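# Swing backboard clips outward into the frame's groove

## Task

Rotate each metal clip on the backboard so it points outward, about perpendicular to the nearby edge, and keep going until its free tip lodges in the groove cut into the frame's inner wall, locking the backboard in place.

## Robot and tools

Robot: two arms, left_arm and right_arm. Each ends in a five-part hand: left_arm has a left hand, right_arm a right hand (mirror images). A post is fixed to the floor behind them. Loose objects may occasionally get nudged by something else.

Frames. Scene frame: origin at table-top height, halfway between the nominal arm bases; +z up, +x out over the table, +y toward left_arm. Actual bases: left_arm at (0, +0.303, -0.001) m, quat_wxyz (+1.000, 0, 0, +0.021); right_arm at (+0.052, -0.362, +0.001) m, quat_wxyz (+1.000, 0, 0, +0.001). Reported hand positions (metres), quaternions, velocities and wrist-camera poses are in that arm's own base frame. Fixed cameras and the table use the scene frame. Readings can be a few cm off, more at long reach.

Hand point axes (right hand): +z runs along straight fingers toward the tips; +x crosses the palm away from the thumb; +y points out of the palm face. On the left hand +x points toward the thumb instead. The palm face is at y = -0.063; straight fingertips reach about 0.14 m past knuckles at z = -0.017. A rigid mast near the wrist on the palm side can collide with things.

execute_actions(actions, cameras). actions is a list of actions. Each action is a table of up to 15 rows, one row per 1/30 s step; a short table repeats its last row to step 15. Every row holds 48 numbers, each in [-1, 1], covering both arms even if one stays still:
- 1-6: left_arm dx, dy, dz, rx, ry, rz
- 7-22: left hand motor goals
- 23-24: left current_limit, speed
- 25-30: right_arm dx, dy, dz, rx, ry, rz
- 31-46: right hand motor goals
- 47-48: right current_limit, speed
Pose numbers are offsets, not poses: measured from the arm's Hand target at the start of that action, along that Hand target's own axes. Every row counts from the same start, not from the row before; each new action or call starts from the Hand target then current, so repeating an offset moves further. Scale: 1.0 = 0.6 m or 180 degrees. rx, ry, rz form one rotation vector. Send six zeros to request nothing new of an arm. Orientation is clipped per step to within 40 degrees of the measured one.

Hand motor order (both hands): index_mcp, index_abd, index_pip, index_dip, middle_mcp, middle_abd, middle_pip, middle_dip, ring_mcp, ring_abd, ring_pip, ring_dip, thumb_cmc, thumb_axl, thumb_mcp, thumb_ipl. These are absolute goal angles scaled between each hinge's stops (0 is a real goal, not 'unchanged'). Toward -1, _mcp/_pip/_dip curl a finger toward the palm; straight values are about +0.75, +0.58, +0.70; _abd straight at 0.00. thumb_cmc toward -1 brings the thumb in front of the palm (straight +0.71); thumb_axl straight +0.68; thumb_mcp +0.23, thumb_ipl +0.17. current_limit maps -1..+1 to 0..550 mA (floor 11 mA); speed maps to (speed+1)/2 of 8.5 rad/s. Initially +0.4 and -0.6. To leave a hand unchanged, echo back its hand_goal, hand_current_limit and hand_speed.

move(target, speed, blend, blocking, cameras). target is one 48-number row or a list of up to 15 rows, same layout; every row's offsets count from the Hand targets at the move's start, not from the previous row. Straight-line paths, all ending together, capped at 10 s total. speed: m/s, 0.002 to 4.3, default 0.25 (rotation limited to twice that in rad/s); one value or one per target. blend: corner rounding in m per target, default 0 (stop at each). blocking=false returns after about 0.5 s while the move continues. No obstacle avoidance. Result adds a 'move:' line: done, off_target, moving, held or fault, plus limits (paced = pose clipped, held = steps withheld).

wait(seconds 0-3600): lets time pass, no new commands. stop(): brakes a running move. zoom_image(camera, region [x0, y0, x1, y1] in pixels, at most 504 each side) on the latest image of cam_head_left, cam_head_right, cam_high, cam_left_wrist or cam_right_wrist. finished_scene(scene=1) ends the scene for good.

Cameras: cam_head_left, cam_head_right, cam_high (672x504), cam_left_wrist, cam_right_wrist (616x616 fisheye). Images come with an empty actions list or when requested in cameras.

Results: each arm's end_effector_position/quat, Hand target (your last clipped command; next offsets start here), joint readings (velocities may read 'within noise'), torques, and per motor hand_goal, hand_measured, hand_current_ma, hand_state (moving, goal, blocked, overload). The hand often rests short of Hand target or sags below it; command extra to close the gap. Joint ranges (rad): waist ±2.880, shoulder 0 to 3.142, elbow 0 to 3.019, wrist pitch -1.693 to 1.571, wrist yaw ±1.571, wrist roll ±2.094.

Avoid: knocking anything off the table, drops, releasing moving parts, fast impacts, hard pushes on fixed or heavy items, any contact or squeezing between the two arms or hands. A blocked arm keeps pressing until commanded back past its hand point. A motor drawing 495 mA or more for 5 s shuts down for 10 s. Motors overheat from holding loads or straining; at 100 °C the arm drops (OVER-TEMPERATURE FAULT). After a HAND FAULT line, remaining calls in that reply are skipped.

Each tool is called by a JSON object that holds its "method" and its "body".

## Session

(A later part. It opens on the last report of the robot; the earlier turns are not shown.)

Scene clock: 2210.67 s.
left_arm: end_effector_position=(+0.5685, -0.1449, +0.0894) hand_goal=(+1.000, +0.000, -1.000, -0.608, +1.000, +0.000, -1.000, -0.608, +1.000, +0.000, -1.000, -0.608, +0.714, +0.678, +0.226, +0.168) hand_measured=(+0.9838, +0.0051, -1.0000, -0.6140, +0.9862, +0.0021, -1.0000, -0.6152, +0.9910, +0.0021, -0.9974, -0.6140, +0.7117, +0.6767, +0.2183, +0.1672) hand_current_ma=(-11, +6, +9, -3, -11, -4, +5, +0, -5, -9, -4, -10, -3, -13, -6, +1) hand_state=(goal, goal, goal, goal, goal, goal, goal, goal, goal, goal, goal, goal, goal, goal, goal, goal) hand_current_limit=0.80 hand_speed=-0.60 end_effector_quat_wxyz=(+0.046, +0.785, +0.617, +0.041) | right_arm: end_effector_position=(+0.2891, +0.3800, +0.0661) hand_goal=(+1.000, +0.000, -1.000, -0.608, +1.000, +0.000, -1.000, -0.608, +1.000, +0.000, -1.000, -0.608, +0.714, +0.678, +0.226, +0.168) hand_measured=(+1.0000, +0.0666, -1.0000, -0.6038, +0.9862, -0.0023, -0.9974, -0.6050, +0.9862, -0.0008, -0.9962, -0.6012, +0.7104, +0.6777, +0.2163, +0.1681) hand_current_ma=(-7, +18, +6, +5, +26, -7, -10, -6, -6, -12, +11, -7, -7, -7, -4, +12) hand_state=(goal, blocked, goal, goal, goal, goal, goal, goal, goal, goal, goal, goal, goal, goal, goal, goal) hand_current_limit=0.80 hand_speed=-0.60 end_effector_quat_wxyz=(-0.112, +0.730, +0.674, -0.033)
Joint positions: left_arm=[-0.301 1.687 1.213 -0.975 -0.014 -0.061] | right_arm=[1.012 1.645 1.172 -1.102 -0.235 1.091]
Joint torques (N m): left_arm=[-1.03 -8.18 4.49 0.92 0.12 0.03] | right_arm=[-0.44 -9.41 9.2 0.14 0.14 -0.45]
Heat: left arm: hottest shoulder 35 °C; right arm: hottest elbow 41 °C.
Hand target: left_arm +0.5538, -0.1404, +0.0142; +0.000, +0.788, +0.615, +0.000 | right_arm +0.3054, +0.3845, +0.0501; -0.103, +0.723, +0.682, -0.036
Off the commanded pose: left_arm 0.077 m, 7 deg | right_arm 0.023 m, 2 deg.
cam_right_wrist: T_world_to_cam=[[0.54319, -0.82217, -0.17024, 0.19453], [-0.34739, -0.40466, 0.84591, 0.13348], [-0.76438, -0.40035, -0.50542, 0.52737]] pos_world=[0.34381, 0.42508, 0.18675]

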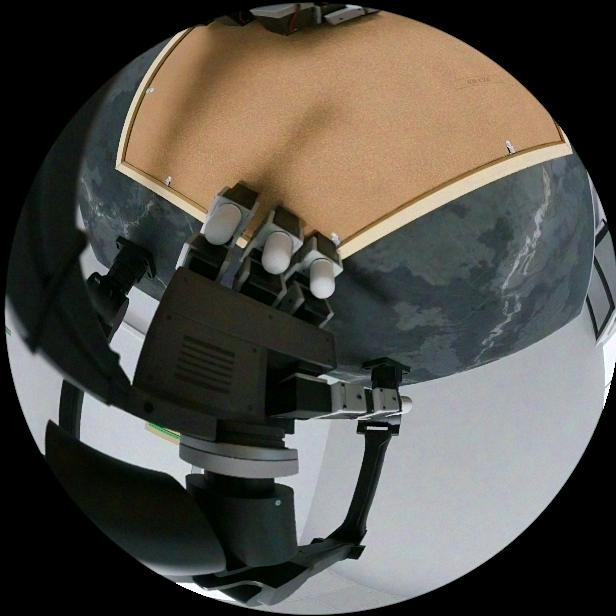

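{"method": "execute_actions", "body": {"actions": [[[0,0,0,0,0,0,1.0,0,-1.0,-0.608,1.0,0,-1.0,-0.608,1.0,0,-1.0,-0.608,0.714,0.678,0.226,0.168,0.8,-0.6,0,0.0133,0,0,0,0,1.0,0,-1.0,-0.608,1.0,0,-1.0,-0.608,1.0,0,-1.0,-0.608,0.714,0.678,0.226,0.168,0.8,-0.6]]], "cameras": ["cam_right_wrist"]}}

{"method": "zoom_image", "body": {"camera": "cam_right_wrist", "region": [300, 200, 370, 270]}}

Scene clock: 2212.77 s.
left_arm: end_effector_position=(+0.5685, -0.1449, +0.0894) hand_goal=(+1.000, +0.000, -1.000, -0.608, +1.000, +0.000, -1.000, -0.608, +1.000, +0.000, -1.000, -0.608, +0.714, +0.678, +0.226, +0.168) hand_measured=(+0.9838, +0.0036, -1.0000, -0.6127, +0.9862, +0.0007, -1.0000, -0.6152, +0.9922, +0.0021, -0.9974, -0.6152, +0.7129, +0.6777, +0.2183, +0.1681) hand_current_ma=(-14, +10, +4, -7, -1, -1, -3, +3, -7, -1, +1, -17, +0, -9, +3, +3) hand_state=(goal, goal, goal, goal, goal, goal, goal, goal, goal, goal, goal, goal, goal, goal, goal, goal) hand_current_limit=0.80 hand_speed=-0.60 end_effector_quat_wxyz=(+0.046, +0.785, +0.617, +0.041) | right_arm: end_effector_position=(+0.2907, +0.3800, +0.0653) hand_goal=(+1.000, +0.000, -1.000, -0.608, +1.000, +0.000, -1.000, -0.608, +1.000, +0.000, -1.000, -0.608, +0.714, +0.678, +0.226, +0.168) hand_measured=(+1.0000, +0.0681, -1.0000, -0.6038, +0.9862, -0.0023, -0.9974, -0.6050, +0.9850, -0.0008, -0.9962, -0.6012, +0.7117, +0.6777, +0.2163, +0.1672) hand_current_ma=(+2, +21, +10, -2, +24, -4, +0, -4, -4, -5, +5, -1, -12, -15, +2, +5) hand_state=(goal, blocked, goal, goal, goal, goal, goal, goal, goal, goal, goal, goal, goal, goal, goal, goal) hand_current_limit=0.80 hand_speed=-0.60 end_effector_quat_wxyz=(-0.114, +0.731, +0.671, -0.037)
Joint positions: left_arm=[-0.301 1.687 1.213 -0.975 -0.014 -0.061] | right_arm=[1.007 1.653 1.18 -1.11 -0.239 1.091]
Joint torques (N m): left_arm=[-1.03 -8.18 4.48 0.92 0.12 0.03] | right_arm=[-1.26 -9.11 9.33 0.32 0.32 -0.55]
Heat: left arm: hottest shoulder 35 °C; right arm: hottest elbow 41 °C.
Hand target: left_arm +0.5538, -0.1404, +0.0142; +0.000, +0.788, +0.615, +0.000 | right_arm +0.3132, +0.3840, +0.0484; -0.103, +0.723, +0.682, -0.036
Off the commanded pose: left_arm 0.077 m, 7 deg | right_arm 0.028 m, 2 deg.
cam_right_wrist: T_world_to_cam=[[0.53804, -0.82527, -0.17159, 0.19627], [-0.34281, -0.40021, 0.84989, 0.13135], [-0.77006, -0.39845, -0.49824, 0.52865]] pos_world=[0.34652, 0.42518, 0.18544]

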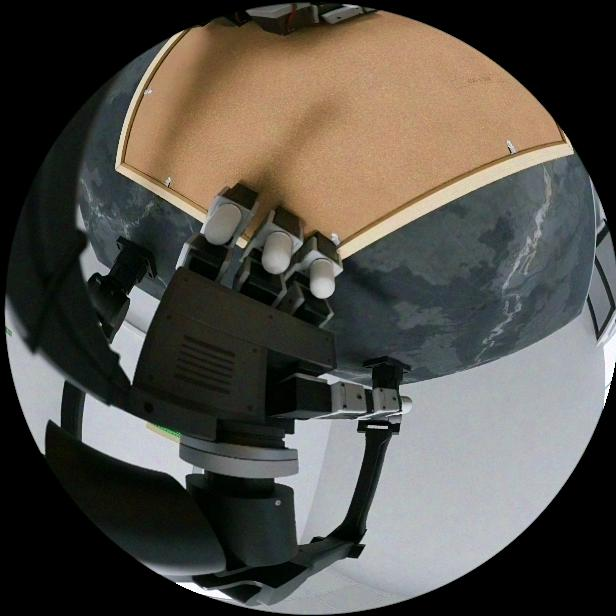

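Scaled by 7.200 from the camera's image (finer frame: 880x880).

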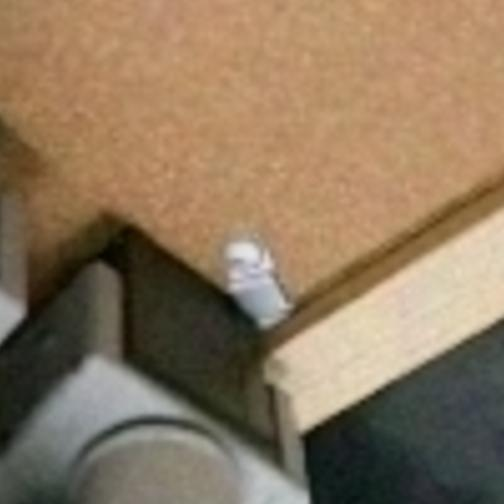

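{"method": "execute_actions", "body": {"actions": [[[0,0,0,0,0,0,1.0,0,-1.0,-0.608,1.0,0,-1.0,-0.608,1.0,0,-1.0,-0.608,0.714,0.678,0.226,0.168,0.8,-0.6,0,0.0133,0,0,0,0,1.0,0,-1.0,-0.608,1.0,0,-1.0,-0.608,1.0,0,-1.0,-0.608,0.714,0.678,0.226,0.168,0.8,-0.6]]], "cameras": ["cam_right_wrist"]}}

{"method": "zoom_image", "body": {"camera": "cam_right_wrist", "region": [300, 200, 370, 270]}}

Scene clock: 2214.67 s.
left_arm: end_effector_position=(+0.5685, -0.1449, +0.0894) hand_goal=(+1.000, +0.000, -1.000, -0.608, +1.000, +0.000, -1.000, -0.608, +1.000, +0.000, -1.000, -0.608, +0.714, +0.678, +0.226, +0.168) hand_measured=(+0.9838, +0.0036, -1.0000, -0.6127, +0.9850, +0.0021, -1.0000, -0.6152, +0.9910, +0.0021, -0.9974, -0.6140, +0.7117, +0.6767, +0.2183, +0.1681) hand_current_ma=(-12, +2, +3, -6, -7, -5, -8, +5, -6, -2, -3, -9, -2, -8, -3, +0) hand_state=(goal, goal, goal, goal, goal, goal, goal, goal, goal, goal, goal, goal, goal, goal, goal, goal) hand_current_limit=0.80 hand_speed=-0.60 end_effector_quat_wxyz=(+0.046, +0.785, +0.617, +0.041) | right_arm: end_effector_position=(+0.2944, +0.3806, +0.0647) hand_goal=(+1.000, +0.000, -1.000, -0.608, +1.000, +0.000, -1.000, -0.608, +1.000, +0.000, -1.000, -0.608, +0.714, +0.678, +0.226, +0.168) hand_measured=(+1.0000, +0.0666, -1.0000, -0.6038, +0.9862, -0.0023, -0.9974, -0.6050, +0.9850, +0.0007, -0.9974, -0.5999, +0.7104, +0.6767, +0.2163, +0.1672) hand_current_ma=(-17, +17, +5, -8, +13, -15, +2, -3, -8, +2, +20, -6, +9, -8, +3, +8) hand_state=(goal, blocked, goal, goal, goal, goal, goal, goal, goal, goal, goal, goal, goal, goal, goal, goal) hand_current_limit=0.80 hand_speed=-0.60 end_effector_quat_wxyz=(-0.117, +0.733, +0.669, -0.039)
Joint positions: left_arm=[-0.301 1.687 1.213 -0.975 -0.014 -0.061] | right_arm=[0.998 1.662 1.191 -1.116 -0.247 1.088]
Joint torques (N m): left_arm=[-1.03 -8.18 4.49 0.91 0.12 0.02] | right_arm=[-1.79 -9.17 9.32 0.38 0.52 -0.66]
Heat: left arm: hottest shoulder 35 °C; right arm: hottest elbow 41 °C.
Hand target: left_arm +0.5538, -0.1404, +0.0142; +0.000, +0.788, +0.615, +0.000 | right_arm +0.3210, +0.3836, +0.0467; -0.103, +0.723, +0.682, -0.036
Off the commanded pose: left_arm 0.077 m, 7 deg | right_arm 0.032 m, 3 deg.
cam_right_wrist: T_world_to_cam=[[0.5314, -0.82841, -0.17704, 0.19815], [-0.33827, -0.39912, 0.85222, 0.13147], [-0.77665, -0.39299, -0.49232, 0.53094]] pos_world=[0.35152, 0.42527, 0.18443]

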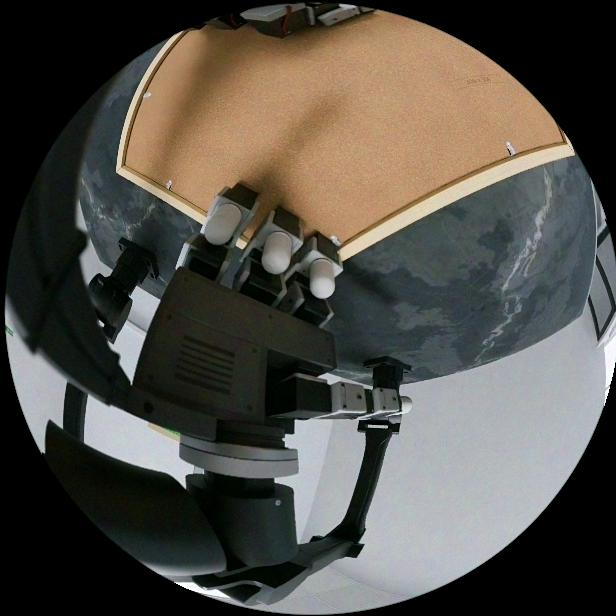

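Scaled by 7.200 from the camera's image (finer frame: 880x880).

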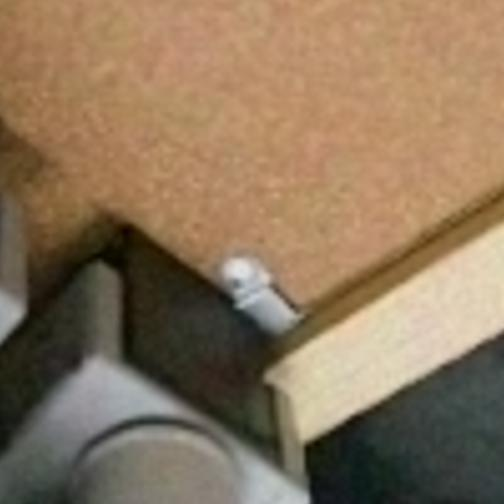

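{"method": "execute_actions", "body": {"actions": [[[0,0,0,0,0,0,1.0,0,-1.0,-0.608,1.0,0,-1.0,-0.608,1.0,0,-1.0,-0.608,0.714,0.678,0.226,0.168,0.8,-0.6,0,0.01,0,0,0,0,1.0,0,-1.0,-0.608,1.0,0,-1.0,-0.608,1.0,0,-1.0,-0.608,0.714,0.678,0.226,0.168,0.8,-0.6]]], "cameras": ["cam_right_wrist"]}}

{"method": "zoom_image", "body": {"camera": "cam_right_wrist", "region": [300, 200, 370, 270]}}

Scene clock: 2217.43 s.
left_arm: end_effector_position=(+0.5705, -0.1455, +0.0896) hand_goal=(+1.000, +0.000, -1.000, -0.608, +1.000, +0.000, -1.000, -0.608, +1.000, +0.000, -1.000, -0.608, +0.714, +0.678, +0.226, +0.168) hand_measured=(+0.9742, +0.0036, -1.0000, -0.6127, +0.9790, +0.0007, -1.0000, -0.6140, +0.9910, +0.0021, -1.0000, -0.6152, +0.7117, +0.6777, +0.2183, +0.1672) hand_current_ma=(-14, +6, +1, -15, -8, -5, -1, +10, -3, -11, -2, -12, -10, -12, +1, +6) hand_state=(blocked, goal, goal, goal, blocked, goal, goal, goal, goal, goal, goal, goal, goal, goal, goal, goal) hand_current_limit=0.80 hand_speed=-0.60 end_effector_quat_wxyz=(+0.049, +0.785, +0.617, +0.043) | right_arm: end_effector_position=(+0.3004, +0.3797, +0.0646) hand_goal=(+1.000, +0.000, -1.000, -0.608, +1.000, +0.000, -1.000, -0.608, +1.000, +0.000, -1.000, -0.608, +0.714, +0.678, +0.226, +0.168) hand_measured=(+1.0000, +0.0666, -1.0000, -0.6050, +0.9862, -0.0023, -0.9974, -0.6050, +0.9850, -0.0008, -0.9962, -0.6012, +0.7104, +0.6767, +0.2163, +0.1681) hand_current_ma=(-13, +23, +13, +8, +2, -2, +5, +1, +6, -10, +10, +0, -7, -3, +9, +4) hand_state=(goal, blocked, goal, goal, goal, goal, goal, goal, goal, goal, goal, goal, goal, goal, goal, goal) hand_current_limit=0.80 hand_speed=-0.60 end_effector_quat_wxyz=(-0.118, +0.735, +0.666, -0.039)
Joint positions: left_arm=[-0.301 1.688 1.213 -0.965 -0.014 -0.061] | right_arm=[0.986 1.669 1.201 -1.121 -0.248 1.082]
Joint torques (N m): left_arm=[-1.03 -8.29 4.56 0.58 0.12 0.02] | right_arm=[-1.44 -9.17 9.26 0.5 0.59 -0.68]
Heat: left arm: hottest shoulder 35 °C; right arm: hottest elbow 41 °C.
Hand target: left_arm +0.5538, -0.1404, +0.0140; -0.001, +0.788, +0.615, +0.000 | right_arm +0.3269, +0.3834, +0.0456; -0.103, +0.723, +0.682, -0.036
Off the commanded pose: left_arm 0.077 m, 8 deg | right_arm 0.033 m, 3 deg.
cam_right_wrist: T_world_to_cam=[[0.52583, -0.83172, -0.17816, 0.19719], [-0.33922, -0.39713, 0.85277, 0.13272], [-0.78002, -0.38797, -0.49096, 0.5342]] pos_world=[0.35802, 0.42397, 0.18423]

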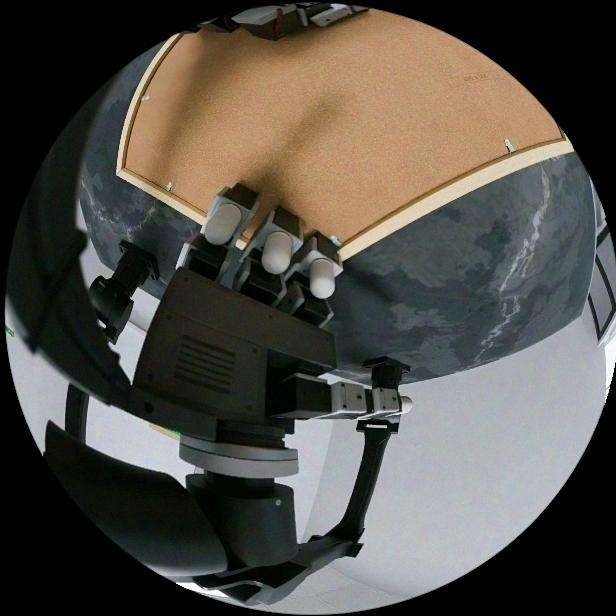

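Scaled by 7.200 from the camera's image (finer frame: 880x880).

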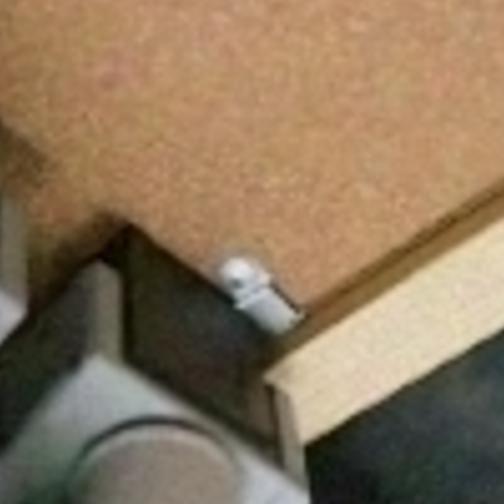

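{"method": "move", "body": {"target": [[0,0,0,0,0,0,1.0,0,-1.0,-0.608,1.0,0,-1.0,-0.608,1.0,0,-1.0,-0.608,0.714,0.678,0.226,0.168,0.8,-0.6,0,-0.06,-0.04,0,0,0,1.0,0,-1.0,-0.608,1.0,0,-1.0,-0.608,1.0,0,-1.0,-0.608,0.714,0.678,0.226,0.168,0.8,-0.6],[0,0,0,0,0,0,1.0,0,-1.0,-0.608,1.0,0,-1.0,-0.608,1.0,0,-1.0,-0.608,0.714,0.678,0.226,0.168,0.8,-0.6,0,-0.06,-0.2,0,0,0,1.0,0,-1.0,-0.608,1.0,0,-1.0,-0.608,1.0,0,-1.0,-0.608,0.714,0.678,0.226,0.168,0.8,-0.6]], "speed": 0.08, "cameras": ["cam_right_wrist","cam_high","cam_head_left"]}}

Scene clock: 2222.20 s.
left_arm: end_effector_position=(+0.5705, -0.1455, +0.0896) hand_goal=(+1.000, +0.000, -1.000, -0.608, +1.000, +0.000, -1.000, -0.608, +1.000, +0.000, -1.000, -0.608, +0.714, +0.678, +0.226, +0.168) hand_measured=(+0.9742, +0.0051, -1.0000, -0.6140, +0.9790, +0.0021, -1.0000, -0.6140, +0.9910, +0.0007, -1.0000, -0.6152, +0.7117, +0.6777, +0.2183, +0.1681) hand_current_ma=(-23, +6, +4, -5, -6, -8, +3, +7, -8, -9, -2, -7, -1, -11, +6, +2) hand_state=(blocked, goal, goal, goal, blocked, goal, goal, goal, goal, goal, goal, goal, goal, goal, goal, goal) hand_current_limit=0.80 hand_speed=-0.60 end_effector_quat_wxyz=(+0.049, +0.785, +0.617, +0.043) | right_arm: end_effector_position=(+0.3043, +0.3625, +0.1518) hand_goal=(+1.000, +0.000, -1.000, -0.608, +1.000, +0.000, -1.000, -0.608, +1.000, +0.000, -1.000, -0.608, +0.714, +0.678, +0.226, +0.168) hand_measured=(+0.9886, -0.0213, -0.9949, -0.6038, +0.9850, -0.0037, -0.9974, -0.6050, +0.9850, -0.0008, -0.9962, -0.5999, +0.7104, +0.6777, +0.2163, +0.1681) hand_current_ma=(-2, +8, +8, -4, +7, -4, -4, -7, -3, -2, +8, +0, +6, -12, +12, +0) hand_state=(goal, blocked, goal, goal, goal, goal, goal, goal, goal, goal, goal, goal, goal, goal, goal, goal) hand_current_limit=0.80 hand_speed=-0.60 end_effector_quat_wxyz=(-0.096, +0.726, +0.679, -0.056)
Joint positions: left_arm=[-0.301 1.688 1.213 -0.965 -0.014 -0.061] | right_arm=[0.971 1.584 1.336 -1.392 -0.213 1.03]
Joint torques (N m): left_arm=[-1.03 -8.23 4.56 0.58 0.12 0.03] | right_arm=[0.26 -13.68 11.56 -0.66 -0.19 -0.25]
Heat: left arm: hottest shoulder 35 °C; right arm: hottest elbow 42 °C.
Hand target: left_arm +0.5538, -0.1404, +0.0140; -0.001, +0.788, +0.615, +0.000 | right_arm +0.3148, +0.3732, +0.1700; -0.103, +0.723, +0.682, -0.036
Off the commanded pose: left_arm 0.078 m, 8 deg | right_arm 0.023 m, 3 deg.
move: off_target (right_arm)
cam_right_wrist: T_world_to_cam=[[0.55728, -0.81961, -0.13296, 0.17567], [-0.32971, -0.36539, 0.87051, 0.03571], [-0.76206, -0.44127, -0.47386, 0.58464]] pos_world=[0.3594, 0.41501, 0.26931]
Images, in order (width x height): cam_head_left 672x504, cam_high 672x504, cam_right_wrist 616x616.

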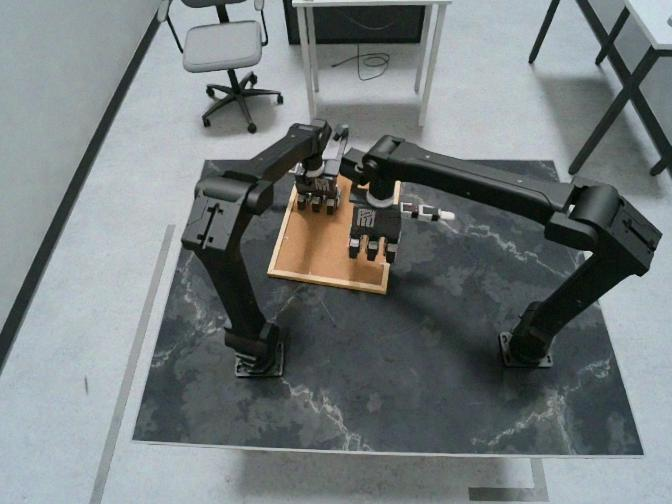

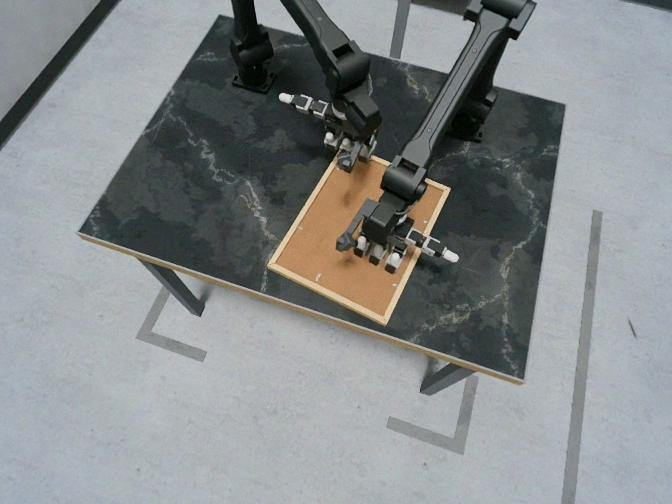

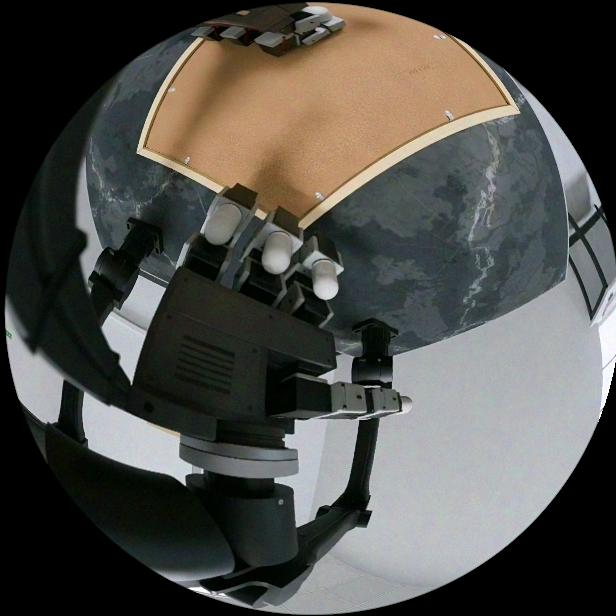

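{"method": "zoom_image", "body": {"camera": "cam_high", "region": [260, 140, 470, 340]}}

Scaled by 2.400 from the camera's image (finer frame: 960x720).

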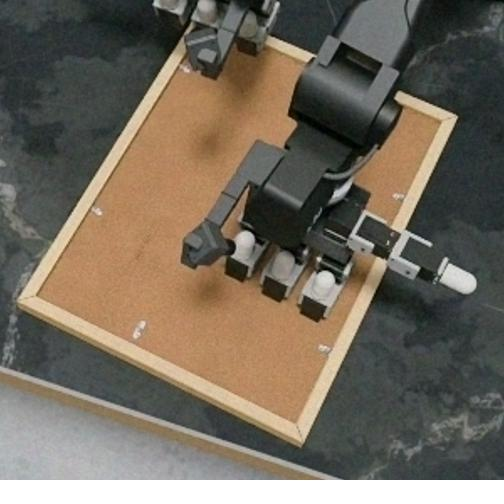

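{"method": "move", "body": {"target": [0,0,0,0,0,0,1.0,0,-1.0,-0.608,1.0,0,-1.0,-0.608,1.0,0,-1.0,-0.608,0.714,0.678,0.226,0.168,0.8,-0.6,-0.25,0,-0.08,0,0,0,1.0,0,-1.0,-0.608,1.0,0,-1.0,-0.608,1.0,0,-1.0,-0.608,0.714,0.678,0.226,0.168,0.8,-0.6], "speed": 0.15}}

{"method": "move", "body": {"target": [0,-0.0833,0,0,0,0,1.0,0,-1.0,-0.608,1.0,0,-1.0,-0.608,1.0,0,-1.0,-0.608,0.714,0.678,0.226,0.168,0.8,-0.6,0,0,0,0,0,0,1.0,0,-1.0,-0.608,1.0,0,-1.0,-0.608,1.0,0,-1.0,-0.608,0.714,0.678,0.226,0.168,0.8,-0.6], "speed": 0.04, "cameras": ["cam_high","cam_left_wrist"]}}

Scene clock: 2229.23 s.
left_arm: end_effector_position=(+0.5705, -0.1455, +0.0896) hand_goal=(+1.000, +0.000, -1.000, -0.608, +1.000, +0.000, -1.000, -0.608, +1.000, +0.000, -1.000, -0.608, +0.714, +0.678, +0.226, +0.168) hand_measured=(+0.9730, +0.0051, -1.0000, -0.6127, +0.9778, +0.0007, -1.0000, -0.6152, +0.9910, +0.0021, -1.0000, -0.6152, +0.7129, +0.6777, +0.2193, +0.1681) hand_current_ma=(-17, +13, +10, -12, -4, -3, +3, +2, -10, -6, -6, -14, +1, -7, +0, -5) hand_state=(blocked, goal, goal, goal, blocked, goal, goal, goal, goal, goal, goal, goal, goal, goal, goal, goal) hand_current_limit=0.80 hand_speed=-0.60 end_effector_quat_wxyz=(+0.049, +0.785, +0.617, +0.043) | right_arm: end_effector_position=(+0.3159, +0.2199, +0.2064) hand_goal=(+1.000, +0.000, -1.000, -0.608, +1.000, +0.000, -1.000, -0.608, +1.000, +0.000, -1.000, -0.608, +0.714, +0.678, +0.226, +0.168) hand_measured=(+0.9898, -0.0198, -0.9949, -0.6038, +0.9862, -0.0023, -0.9974, -0.6050, +0.9850, -0.0008, -0.9962, -0.5999, +0.7104, +0.6767, +0.2163, +0.1681) hand_current_ma=(-5, +13, +14, +15, +5, +5, +0, +7, -11, +1, +16, -8, -2, -2, +6, +2) hand_state=(goal, blocked, goal, goal, goal, goal, goal, goal, goal, goal, goal, goal, goal, goal, goal, goal) hand_current_limit=0.80 hand_speed=-0.60 end_effector_quat_wxyz=(-0.100, +0.729, +0.676, -0.032)
Joint positions: left_arm=[-0.301 1.688 1.213 -0.965 -0.014 -0.061] | right_arm=[0.715 1.278 1.161 -1.524 -0.198 0.783]
Joint torques (N m): left_arm=[-1.08 -8.29 4.59 0.57 0.12 0.02] | right_arm=[0.91 -8.82 8.17 -0.69 -0.21 -0.28]
Heat: left arm: hottest shoulder 35 °C; right arm: hottest elbow 44 °C.
Hand target: left_arm +0.5538, -0.1404, +0.0140; -0.001, +0.788, +0.615, +0.000 | right_arm +0.3141, +0.2194, +0.2036; -0.103, +0.723, +0.682, -0.036
Off the commanded pose: left_arm 0.078 m, 8 deg | right_arm 0.003 m, 1 deg.
move: done

Scene clock: 2231.10 s.
left_arm: end_effector_position=(+0.5424, -0.1379, +0.0903) hand_goal=(+1.000, +0.000, -1.000, -0.608, +1.000, +0.000, -1.000, -0.608, +1.000, +0.000, -1.000, -0.608, +0.714, +0.678, +0.226, +0.168) hand_measured=(+0.9356, +0.0051, -1.0000, -0.6127, +0.9500, +0.0007, -1.0000, -0.6152, +0.9669, +0.0021, -1.0000, -0.6152, +0.7129, +0.6767, +0.2183, +0.1681) hand_current_ma=(-56, +2, +6, -11, -23, -4, -1, +8, -25, -2, -5, -12, -5, -11, -2, +4) hand_state=(blocked, goal, goal, goal, blocked, goal, goal, goal, blocked, goal, goal, goal, goal, goal, goal, goal) hand_current_limit=0.80 hand_speed=-0.60 end_effector_quat_wxyz=(+0.066, +0.786, +0.612, +0.054) | right_arm: end_effector_position=(+0.3159, +0.2199, +0.2064) hand_goal=(+1.000, +0.000, -1.000, -0.608, +1.000, +0.000, -1.000, -0.608, +1.000, +0.000, -1.000, -0.608, +0.714, +0.678, +0.226, +0.168) hand_measured=(+0.9886, -0.0198, -0.9949, -0.6038, +0.9862, -0.0037, -0.9974, -0.6063, +0.9850, -0.0008, -0.9962, -0.5999, +0.7104, +0.6767, +0.2163, +0.1681) hand_current_ma=(-5, +0, +2, +1, +11, -13, -5, -3, -2, +6, +19, +22, -9, -15, +1, +5) hand_state=(goal, blocked, goal, goal, goal, goal, goal, goal, goal, goal, goal, goal, goal, goal, goal, goal) hand_current_limit=0.80 hand_speed=-0.60 end_effector_quat_wxyz=(-0.100, +0.729, +0.676, -0.032)
Joint positions: left_arm=[-0.301 1.602 1.09 -0.889 -0.013 -0.052] | right_arm=[0.715 1.278 1.161 -1.524 -0.198 0.783]
Joint torques (N m): left_arm=[-1.38 -8.47 2.59 -0.29 0.03 -0.04] | right_arm=[0.67 -9 8.2 -0.68 -0.21 -0.26]
Heat: left arm: hottest shoulder 35 °C; right arm: hottest elbow 44 °C.
Hand target: left_arm +0.5053, -0.1282, +0.0141; -0.001, +0.788, +0.615, +0.000 | right_arm +0.3141, +0.2194, +0.2036; -0.103, +0.723, +0.682, -0.036
Off the commanded pose: left_arm 0.085 m, 10 deg | right_arm 0.003 m, 1 deg.
move: off_target (left_arm)
cam_left_wrist: T_world_to_cam=[[-0.79445, -0.59731, -0.10985, 0.32698], [-0.49524, 0.53245, 0.68646, 0.22], [-0.35154, 0.59976, -0.71882, 0.46034]] pos_world=[0.53055, -0.19792, 0.2158]

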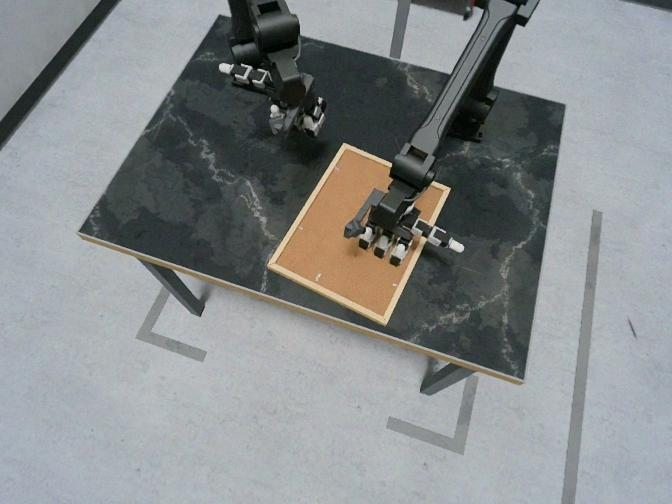

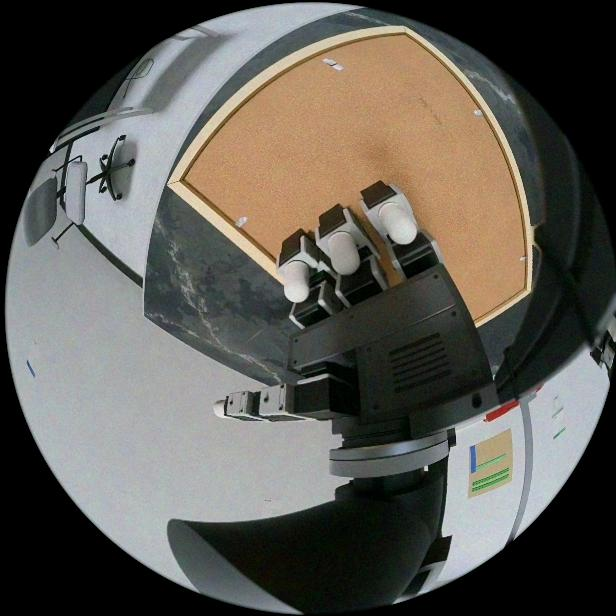

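{"method": "zoom_image", "body": {"camera": "cam_high", "region": [260, 140, 470, 340]}}

Scaled by 2.400 from the camera's image (finer frame: 960x720).

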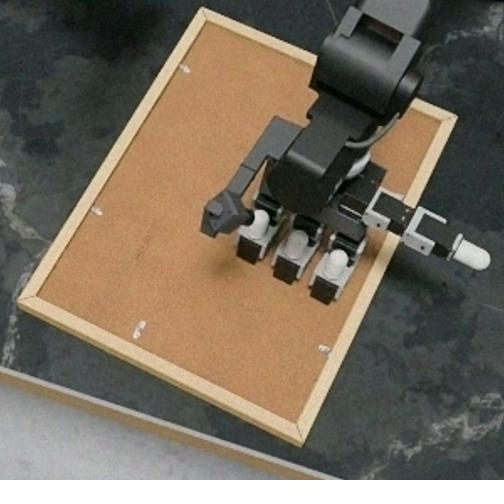

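{"method": "move", "body": {"target": [[0,0,-0.3,0,0,0,1.0,0,-1.0,-0.608,1.0,0,-1.0,-0.608,1.0,0,-1.0,-0.608,0.714,0.678,0.226,0.168,0.8,-0.6,0,0,0,0,0,0,1.0,0,-1.0,-0.608,1.0,0,-1.0,-0.608,1.0,0,-1.0,-0.608,0.714,0.678,0.226,0.168,0.8,-0.6],[0.35,-0.1,-0.35,0,0,0,1.0,0,-1.0,-0.608,1.0,0,-1.0,-0.608,1.0,0,-1.0,-0.608,0.714,0.678,0.226,0.168,0.8,-0.6,0,0,0,0,0,0,1.0,0,-1.0,-0.608,1.0,0,-1.0,-0.608,1.0,0,-1.0,-0.608,0.714,0.678,0.226,0.168,0.8,-0.6]], "speed": [0.08,0.2], "cameras": ["cam_high","cam_head_left"]}}

{"method": "zoom_image", "body": {"camera": "cam_high", "region": [260, 140, 470, 340]}}

Scene clock: 2262.40 s.
left_arm: end_effector_position=(+0.4853, +0.0869, +0.2009) hand_goal=(+1.000, +0.000, -1.000, -0.608, +1.000, +0.000, -1.000, -0.608, +1.000, +0.000, -1.000, -0.608, +0.714, +0.678, +0.226, +0.168) hand_measured=(+0.9886, +0.0051, -0.9987, -0.6127, +0.9874, +0.0007, -0.9974, -0.6140, +0.9886, +0.0021, -0.9962, -0.6152, +0.7104, +0.6767, +0.2183, +0.1681) hand_current_ma=(-17, +3, +10, -11, -6, -5, +4, +9, -12, -4, -2, -10, -2, -4, -7, +2) hand_state=(goal, goal, goal, goal, goal, goal, goal, goal, goal, goal, goal, goal, goal, goal, goal, goal) hand_current_limit=0.80 hand_speed=-0.60 end_effector_quat_wxyz=(-0.014, +0.786, +0.618, -0.020) | right_arm: end_effector_position=(+0.3159, +0.2199, +0.2064) hand_goal=(+1.000, +0.000, -1.000, -0.608, +1.000, +0.000, -1.000, -0.608, +1.000, +0.000, -1.000, -0.608, +0.714, +0.678, +0.226, +0.168) hand_measured=(+0.9898, -0.0198, -0.9949, -0.6038, +0.9862, -0.0023, -0.9974, -0.6050, +0.9850, -0.0008, -0.9962, -0.6012, +0.7104, +0.6767, +0.2163, +0.1681) hand_current_ma=(-4, +8, +0, +2, +17, -1, -6, +3, +1, +6, +1, +6, -11, -10, +0, +7) hand_state=(goal, blocked, goal, goal, goal, goal, goal, goal, goal, goal, goal, goal, goal, goal, goal, goal) hand_current_limit=0.80 hand_speed=-0.60 end_effector_quat_wxyz=(-0.100, +0.729, +0.676, -0.032)
Joint positions: left_arm=[0.209 1.444 1.28 -1.455 -0.007 0.447] | right_arm=[0.715 1.278 1.161 -1.524 -0.198 0.783]
Joint torques (N m): left_arm=[-1.08 -12.63 11.93 -0.08 -0.1 0.02] | right_arm=[0.73 -8.76 8.16 -0.72 -0.21 -0.26]
Heat: left arm: hottest shoulder 35 °C; right arm: hottest elbow 44 °C.
Hand target: left_arm +0.4982, +0.0899, +0.2243; -0.001, +0.788, +0.615, +0.000 | right_arm +0.3141, +0.2194, +0.2036; -0.103, +0.723, +0.682, -0.036
Off the commanded pose: left_arm 0.027 m, 3 deg | right_arm 0.003 m, 1 deg.
move: off_target (left_arm)
Images, in order (width x height): cam_head_left 672x504, cam_high 672x504.

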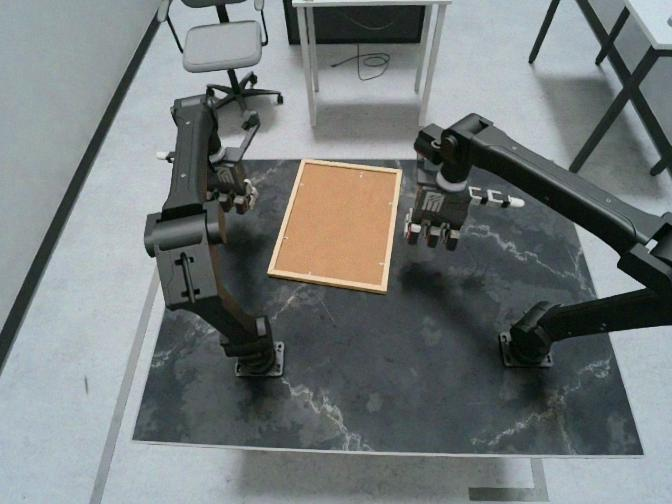

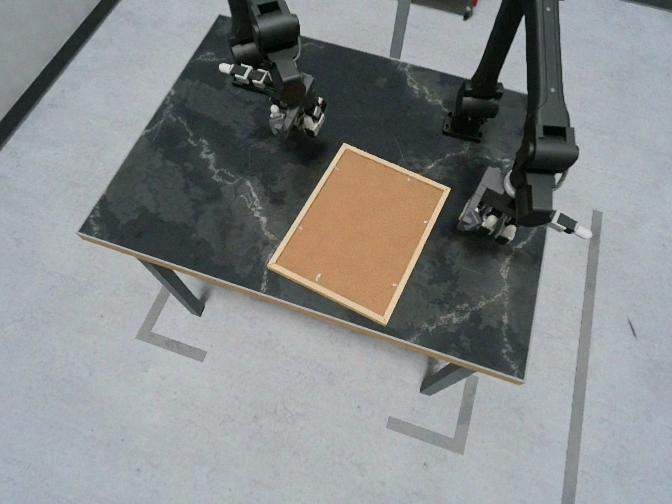

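Scaled by 2.400 from the camera's image (finer frame: 960x720).

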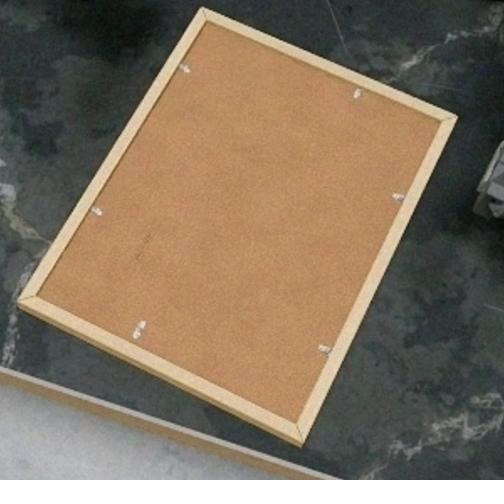

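{"method": "zoom_image", "body": {"camera": "cam_high", "region": [325, 150, 355, 180]}}

{"method": "zoom_image", "body": {"camera": "cam_high", "region": [394, 160, 424, 190]}}

{"method": "zoom_image", "body": {"camera": "cam_high", "region": [286, 212, 316, 242]}}

{"method": "zoom_image", "body": {"camera": "cam_high", "region": [303, 260, 333, 290]}}

Scaled by 16.800 from the camera's image (finer frame: 960x720).

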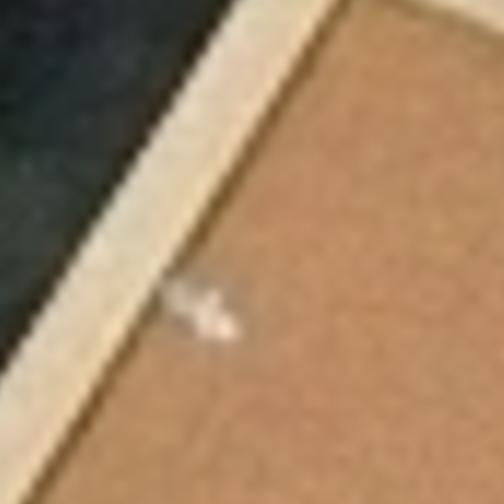

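Scaled by 16.800 from the camera's image (finer frame: 960x720).

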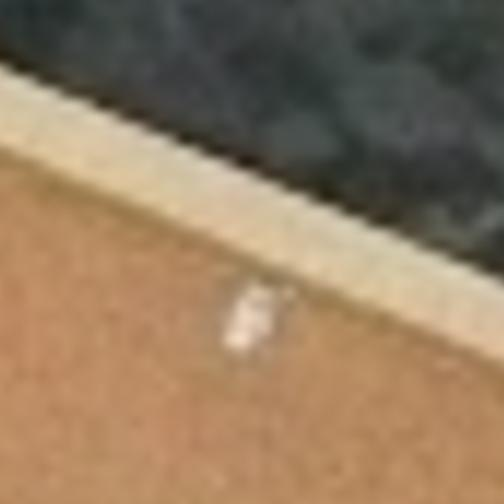

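Scaled by 16.800 from the camera's image (finer frame: 960x720).

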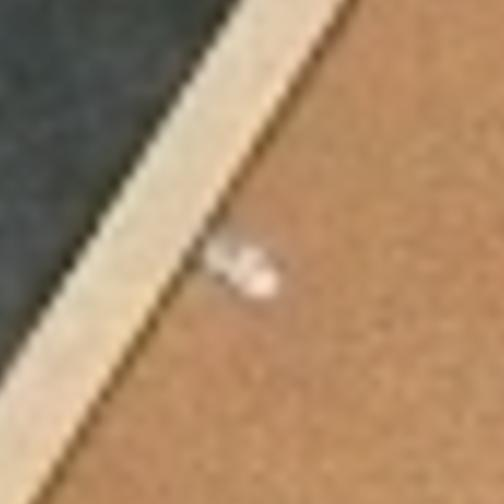

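Scaled by 16.800 from the camera's image (finer frame: 960x720).

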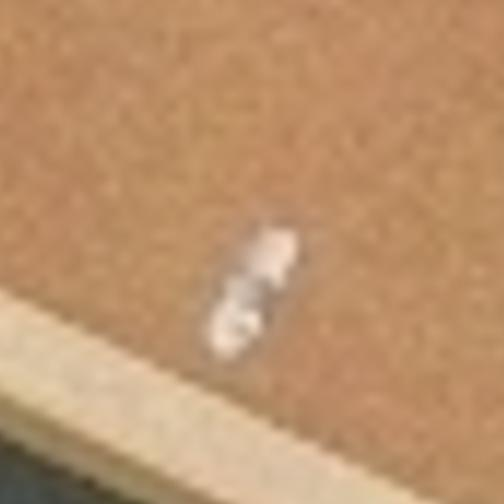

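{"method": "move", "body": {"target": [0,0,0,0,0,0,1.0,0,-1.0,-0.608,1.0,0,-1.0,-0.608,1.0,0,-1.0,-0.608,0.714,0.678,0.226,0.168,0.8,-0.6,0.3645,0,0.1767,0,0,0.0317,1.0,0,-1.0,-0.608,1.0,0,-1.0,-0.608,1.0,0,-1.0,-0.608,0.714,0.678,0.226,0.168,0.8,-0.6], "speed": 0.15, "cameras": ["cam_high","cam_right_wrist"]}}

Scene clock: 2272.07 s.
left_arm: end_effector_position=(+0.4853, +0.0869, +0.2009) hand_goal=(+1.000, +0.000, -1.000, -0.608, +1.000, +0.000, -1.000, -0.608, +1.000, +0.000, -1.000, -0.608, +0.714, +0.678, +0.226, +0.168) hand_measured=(+0.9898, +0.0051, -1.0000, -0.6127, +0.9874, +0.0021, -0.9974, -0.6140, +0.9898, +0.0021, -0.9962, -0.6152, +0.7104, +0.6777, +0.2193, +0.1672) hand_current_ma=(-14, +7, +5, -8, -9, -2, +2, +11, -12, -14, -4, -7, -2, -3, +4, +3) hand_state=(goal, goal, goal, goal, goal, goal, goal, goal, goal, goal, goal, goal, goal, goal, goal, goal) hand_current_limit=0.80 hand_speed=-0.60 end_effector_quat_wxyz=(-0.014, +0.786, +0.618, -0.020) | right_arm: end_effector_position=(+0.3000, +0.4302, +0.1069) hand_goal=(+1.000, +0.000, -1.000, -0.608, +1.000, +0.000, -1.000, -0.608, +1.000, +0.000, -1.000, -0.608, +0.714, +0.678, +0.226, +0.168) hand_measured=(+0.9886, -0.0198, -0.9949, -0.6038, +0.9862, -0.0023, -0.9974, -0.6050, +0.9862, -0.0008, -0.9962, -0.6012, +0.7104, +0.6777, +0.2163, +0.1681) hand_current_ma=(-12, +17, +1, -6, +6, -15, -2, +1, -12, -4, +12, +4, -7, -3, +7, +1) hand_state=(goal, blocked, goal, goal, goal, goal, goal, goal, goal, goal, goal, goal, goal, goal, goal, goal) hand_current_limit=0.80 hand_speed=-0.60 end_effector_quat_wxyz=(-0.091, +0.751, +0.651, -0.063)
Joint positions: left_arm=[0.209 1.444 1.28 -1.455 -0.007 0.447] | right_arm=[1.055 1.772 1.455 -1.312 -0.215 1.191]
Joint torques (N m): left_arm=[-1.08 -12.63 11.93 -0.08 -0.1 0.02] | right_arm=[1.55 -15.21 11.6 -0.13 -0.23 0.05]
Heat: left arm: hottest shoulder 35 °C; right arm: hottest elbow 44 °C.
Hand target: left_arm +0.4982, +0.0899, +0.2243; -0.001, +0.788, +0.615, +0.000 | right_arm +0.3082, +0.4472, +0.1193; -0.101, +0.756, +0.645, -0.041
Off the commanded pose: left_arm 0.027 m, 3 deg | right_arm 0.023 m, 3 deg.
move: off_target (right_arm)
cam_right_wrist: T_world_to_cam=[[0.49542, -0.86091, -0.11572, 0.26198], [-0.35067, -0.3201, 0.8801, 0.08396], [-0.79473, -0.39544, -0.46048, 0.57868]] pos_world=[0.35954, 0.48125, 0.22289]

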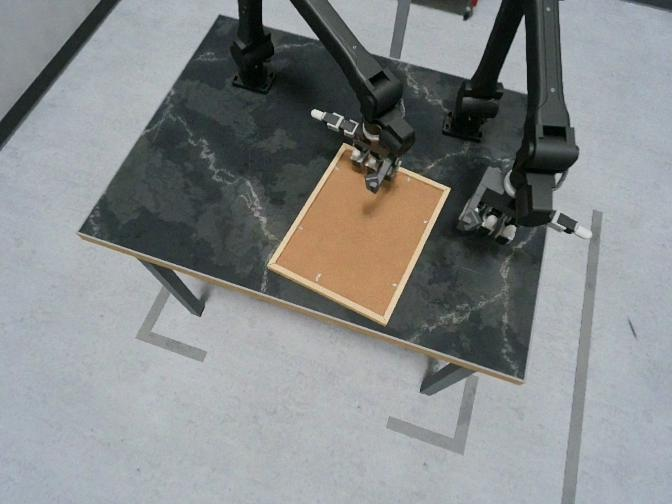

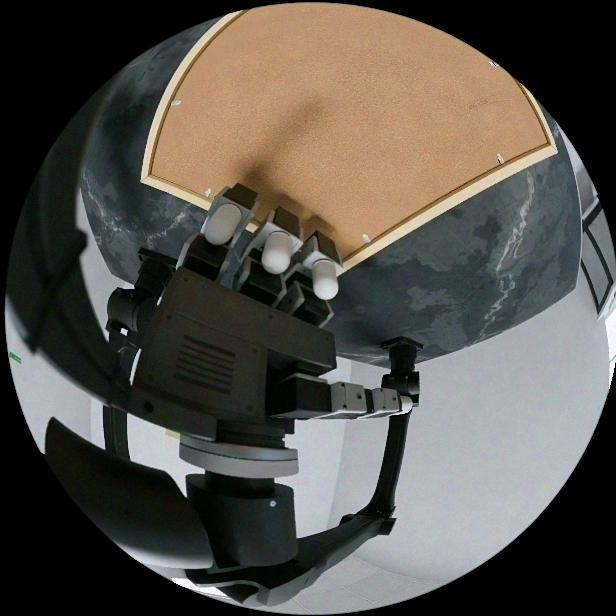

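{"method": "move", "body": {"target": [0,0,0,0,0,0,1.0,0,-1.0,-0.608,1.0,0,-1.0,-0.608,1.0,0,-1.0,-0.608,0.714,0.678,0.226,0.168,0.8,-0.6,-0.0235,0.0237,0.099,0,0,0,1.0,0,-1.0,-0.608,1.0,0,-1.0,-0.608,1.0,0,-1.0,-0.608,0.714,0.678,0.226,0.168,0.8,-0.6], "speed": 0.06, "cameras": ["cam_high","cam_right_wrist"]}}

{"method": "zoom_image", "body": {"camera": "cam_right_wrist", "region": [140, 130, 390, 320]}}

{"method": "zoom_image", "body": {"camera": "cam_high", "region": [320, 130, 460, 230]}}

Scene clock: 2277.30 s.
left_arm: end_effector_position=(+0.4853, +0.0869, +0.2009) hand_goal=(+1.000, +0.000, -1.000, -0.608, +1.000, +0.000, -1.000, -0.608, +1.000, +0.000, -1.000, -0.608, +0.714, +0.678, +0.226, +0.168) hand_measured=(+0.9886, +0.0051, -1.0000, -0.6140, +0.9874, +0.0007, -0.9962, -0.6152, +0.9886, +0.0021, -0.9962, -0.6152, +0.7104, +0.6777, +0.2193, +0.1672) hand_current_ma=(-15, +3, +6, -11, -5, -5, +5, +9, -4, -5, +3, -4, +1, -11, +5, -3) hand_state=(goal, goal, goal, goal, goal, goal, goal, goal, goal, goal, goal, goal, goal, goal, goal, goal) hand_current_limit=0.80 hand_speed=-0.60 end_effector_quat_wxyz=(-0.014, +0.786, +0.618, -0.020) | right_arm: end_effector_position=(+0.3049, +0.4385, +0.0687) hand_goal=(+1.000, +0.000, -1.000, -0.608, +1.000, +0.000, -1.000, -0.608, +1.000, +0.000, -1.000, -0.608, +0.714, +0.678, +0.226, +0.168) hand_measured=(+0.9778, -0.0008, -1.0000, -0.6076, +0.9862, -0.0023, -0.9974, -0.6050, +0.9850, +0.0007, -0.9962, -0.6012, +0.7104, +0.6767, +0.2163, +0.1681) hand_current_ma=(-15, +11, +5, -4, +11, -9, +9, +7, -6, +8, +3, -1, +6, -8, -8, +9) hand_state=(blocked, goal, goal, goal, goal, goal, goal, goal, goal, goal, goal, goal, goal, goal, goal, goal) hand_current_limit=0.80 hand_speed=-0.60 end_effector_quat_wxyz=(-0.100, +0.753, +0.649, -0.039)
Joint positions: left_arm=[0.209 1.444 1.28 -1.455 -0.007 0.447] | right_arm=[1.055 1.801 1.389 -1.167 -0.215 1.202]
Joint torques (N m): left_arm=[-1.08 -12.63 11.95 -0.09 -0.09 0.03] | right_arm=[0.44 -15.03 7.34 0.34 -0.21 -0.07]
Heat: left arm: hottest elbow 36 °C; right arm: hottest elbow 43 °C.
Hand target: left_arm +0.4982, +0.0899, +0.2243; -0.001, +0.788, +0.615, +0.000 | right_arm +0.3082, +0.4371, +0.0573; -0.101, +0.756, +0.645, -0.041
Off the commanded pose: left_arm 0.027 m, 3 deg | right_arm 0.012 m, 1 deg.
move: off_target (right_arm)
cam_right_wrist: T_world_to_cam=[[0.48947, -0.86074, -0.13979, 0.26571], [-0.37499, -0.35249, 0.8574, 0.14516], [-0.78727, -0.36725, -0.4953, 0.55592]] pos_world=[0.36204, 0.48403, 0.18803]

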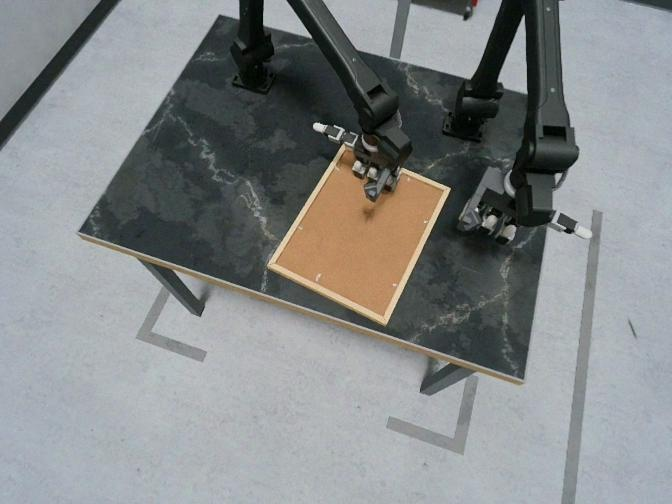

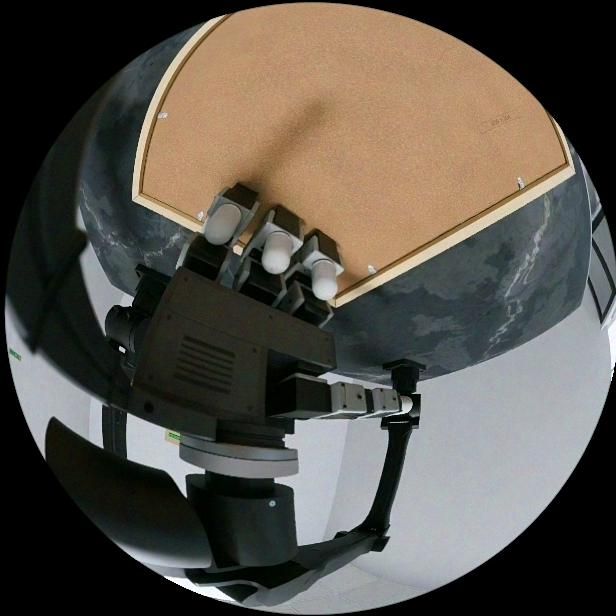

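Scaled by 2.016 from the camera's image (finer frame: 880x880).

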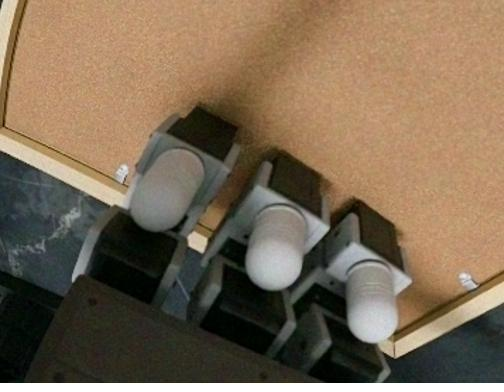

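Scaled by 3.600 from the camera's image (finer frame: 960x720).

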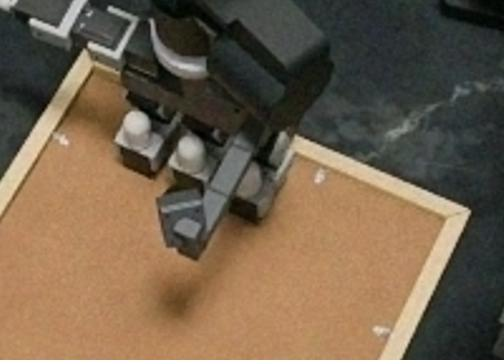

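{"method": "move", "body": {"target": [0,0,0,0,0,0,1.0,0,-1.0,-0.608,1.0,0,-1.0,-0.608,1.0,0,-1.0,-0.608,0.714,0.678,0.226,0.168,0.8,-0.6,0,-0.0833,0.005,0,0,0,1.0,0,-1.0,-0.608,1.0,0,-1.0,-0.608,1.0,0,-1.0,-0.608,0.714,0.678,0.226,0.168,0.8,-0.6], "speed": 0.04, "cameras": ["cam_high"]}}

{"method": "zoom_image", "body": {"camera": "cam_high", "region": [320, 130, 460, 230]}}

Scene clock: 2280.67 s.
left_arm: end_effector_position=(+0.4853, +0.0869, +0.2009) hand_goal=(+1.000, +0.000, -1.000, -0.608, +1.000, +0.000, -1.000, -0.608, +1.000, +0.000, -1.000, -0.608, +0.714, +0.678, +0.226, +0.168) hand_measured=(+0.9898, +0.0051, -1.0000, -0.6127, +0.9874, +0.0007, -0.9974, -0.6152, +0.9886, +0.0021, -0.9974, -0.6152, +0.7104, +0.6777, +0.2183, +0.1681) hand_current_ma=(-7, +11, +3, -10, -11, -7, +8, +4, -12, -5, +0, -10, -3, -9, -3, +4) hand_state=(goal, goal, goal, goal, goal, goal, goal, goal, goal, goal, goal, goal, goal, goal, goal, goal) hand_current_limit=0.80 hand_speed=-0.60 end_effector_quat_wxyz=(-0.014, +0.786, +0.618, -0.020) | right_arm: end_effector_position=(+0.2643, +0.4431, +0.0674) hand_goal=(+1.000, +0.000, -1.000, -0.608, +1.000, +0.000, -1.000, -0.608, +1.000, +0.000, -1.000, -0.608, +0.714, +0.678, +0.226, +0.168) hand_measured=(+0.9440, +0.0021, -1.0000, -0.6076, +0.9862, -0.0023, -0.9974, -0.6050, +0.9850, -0.0008, -0.9962, -0.6012, +0.7104, +0.6777, +0.2163, +0.1681) hand_current_ma=(-11, +13, +14, -9, +14, -10, +7, -3, -7, +1, +8, +4, -9, -18, -6, +14) hand_state=(blocked, goal, goal, goal, goal, goal, goal, goal, goal, goal, goal, goal, goal, goal, goal, goal) hand_current_limit=0.80 hand_speed=-0.60 end_effector_quat_wxyz=(-0.097, +0.753, +0.650, -0.044)
Joint positions: left_arm=[0.209 1.444 1.28 -1.455 -0.007 0.447] | right_arm=[1.129 1.771 1.343 -1.145 -0.213 1.275]
Joint torques (N m): left_arm=[-1.14 -12.63 11.95 -0.08 -0.1 0.02] | right_arm=[1.67 -15.56 7.17 0.27 -0.25 0.03]
Heat: left arm: hottest elbow 36 °C; right arm: hottest elbow 43 °C.
Hand target: left_arm +0.4982, +0.0899, +0.2243; -0.001, +0.788, +0.615, +0.000 | right_arm +0.2592, +0.4449, +0.0648; -0.101, +0.756, +0.645, -0.041
Off the commanded pose: left_arm 0.027 m, 3 deg | right_arm 0.006 m, 1 deg.
move: done

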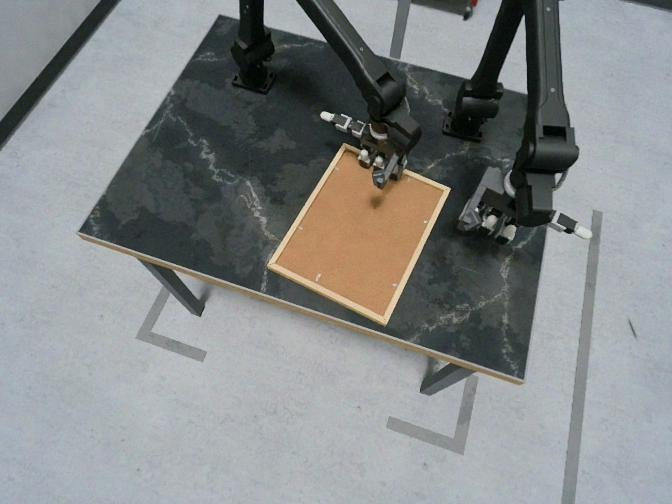

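Scaled by 3.600 from the camera's image (finer frame: 960x720).

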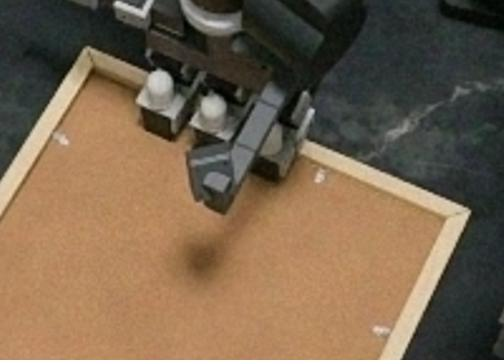

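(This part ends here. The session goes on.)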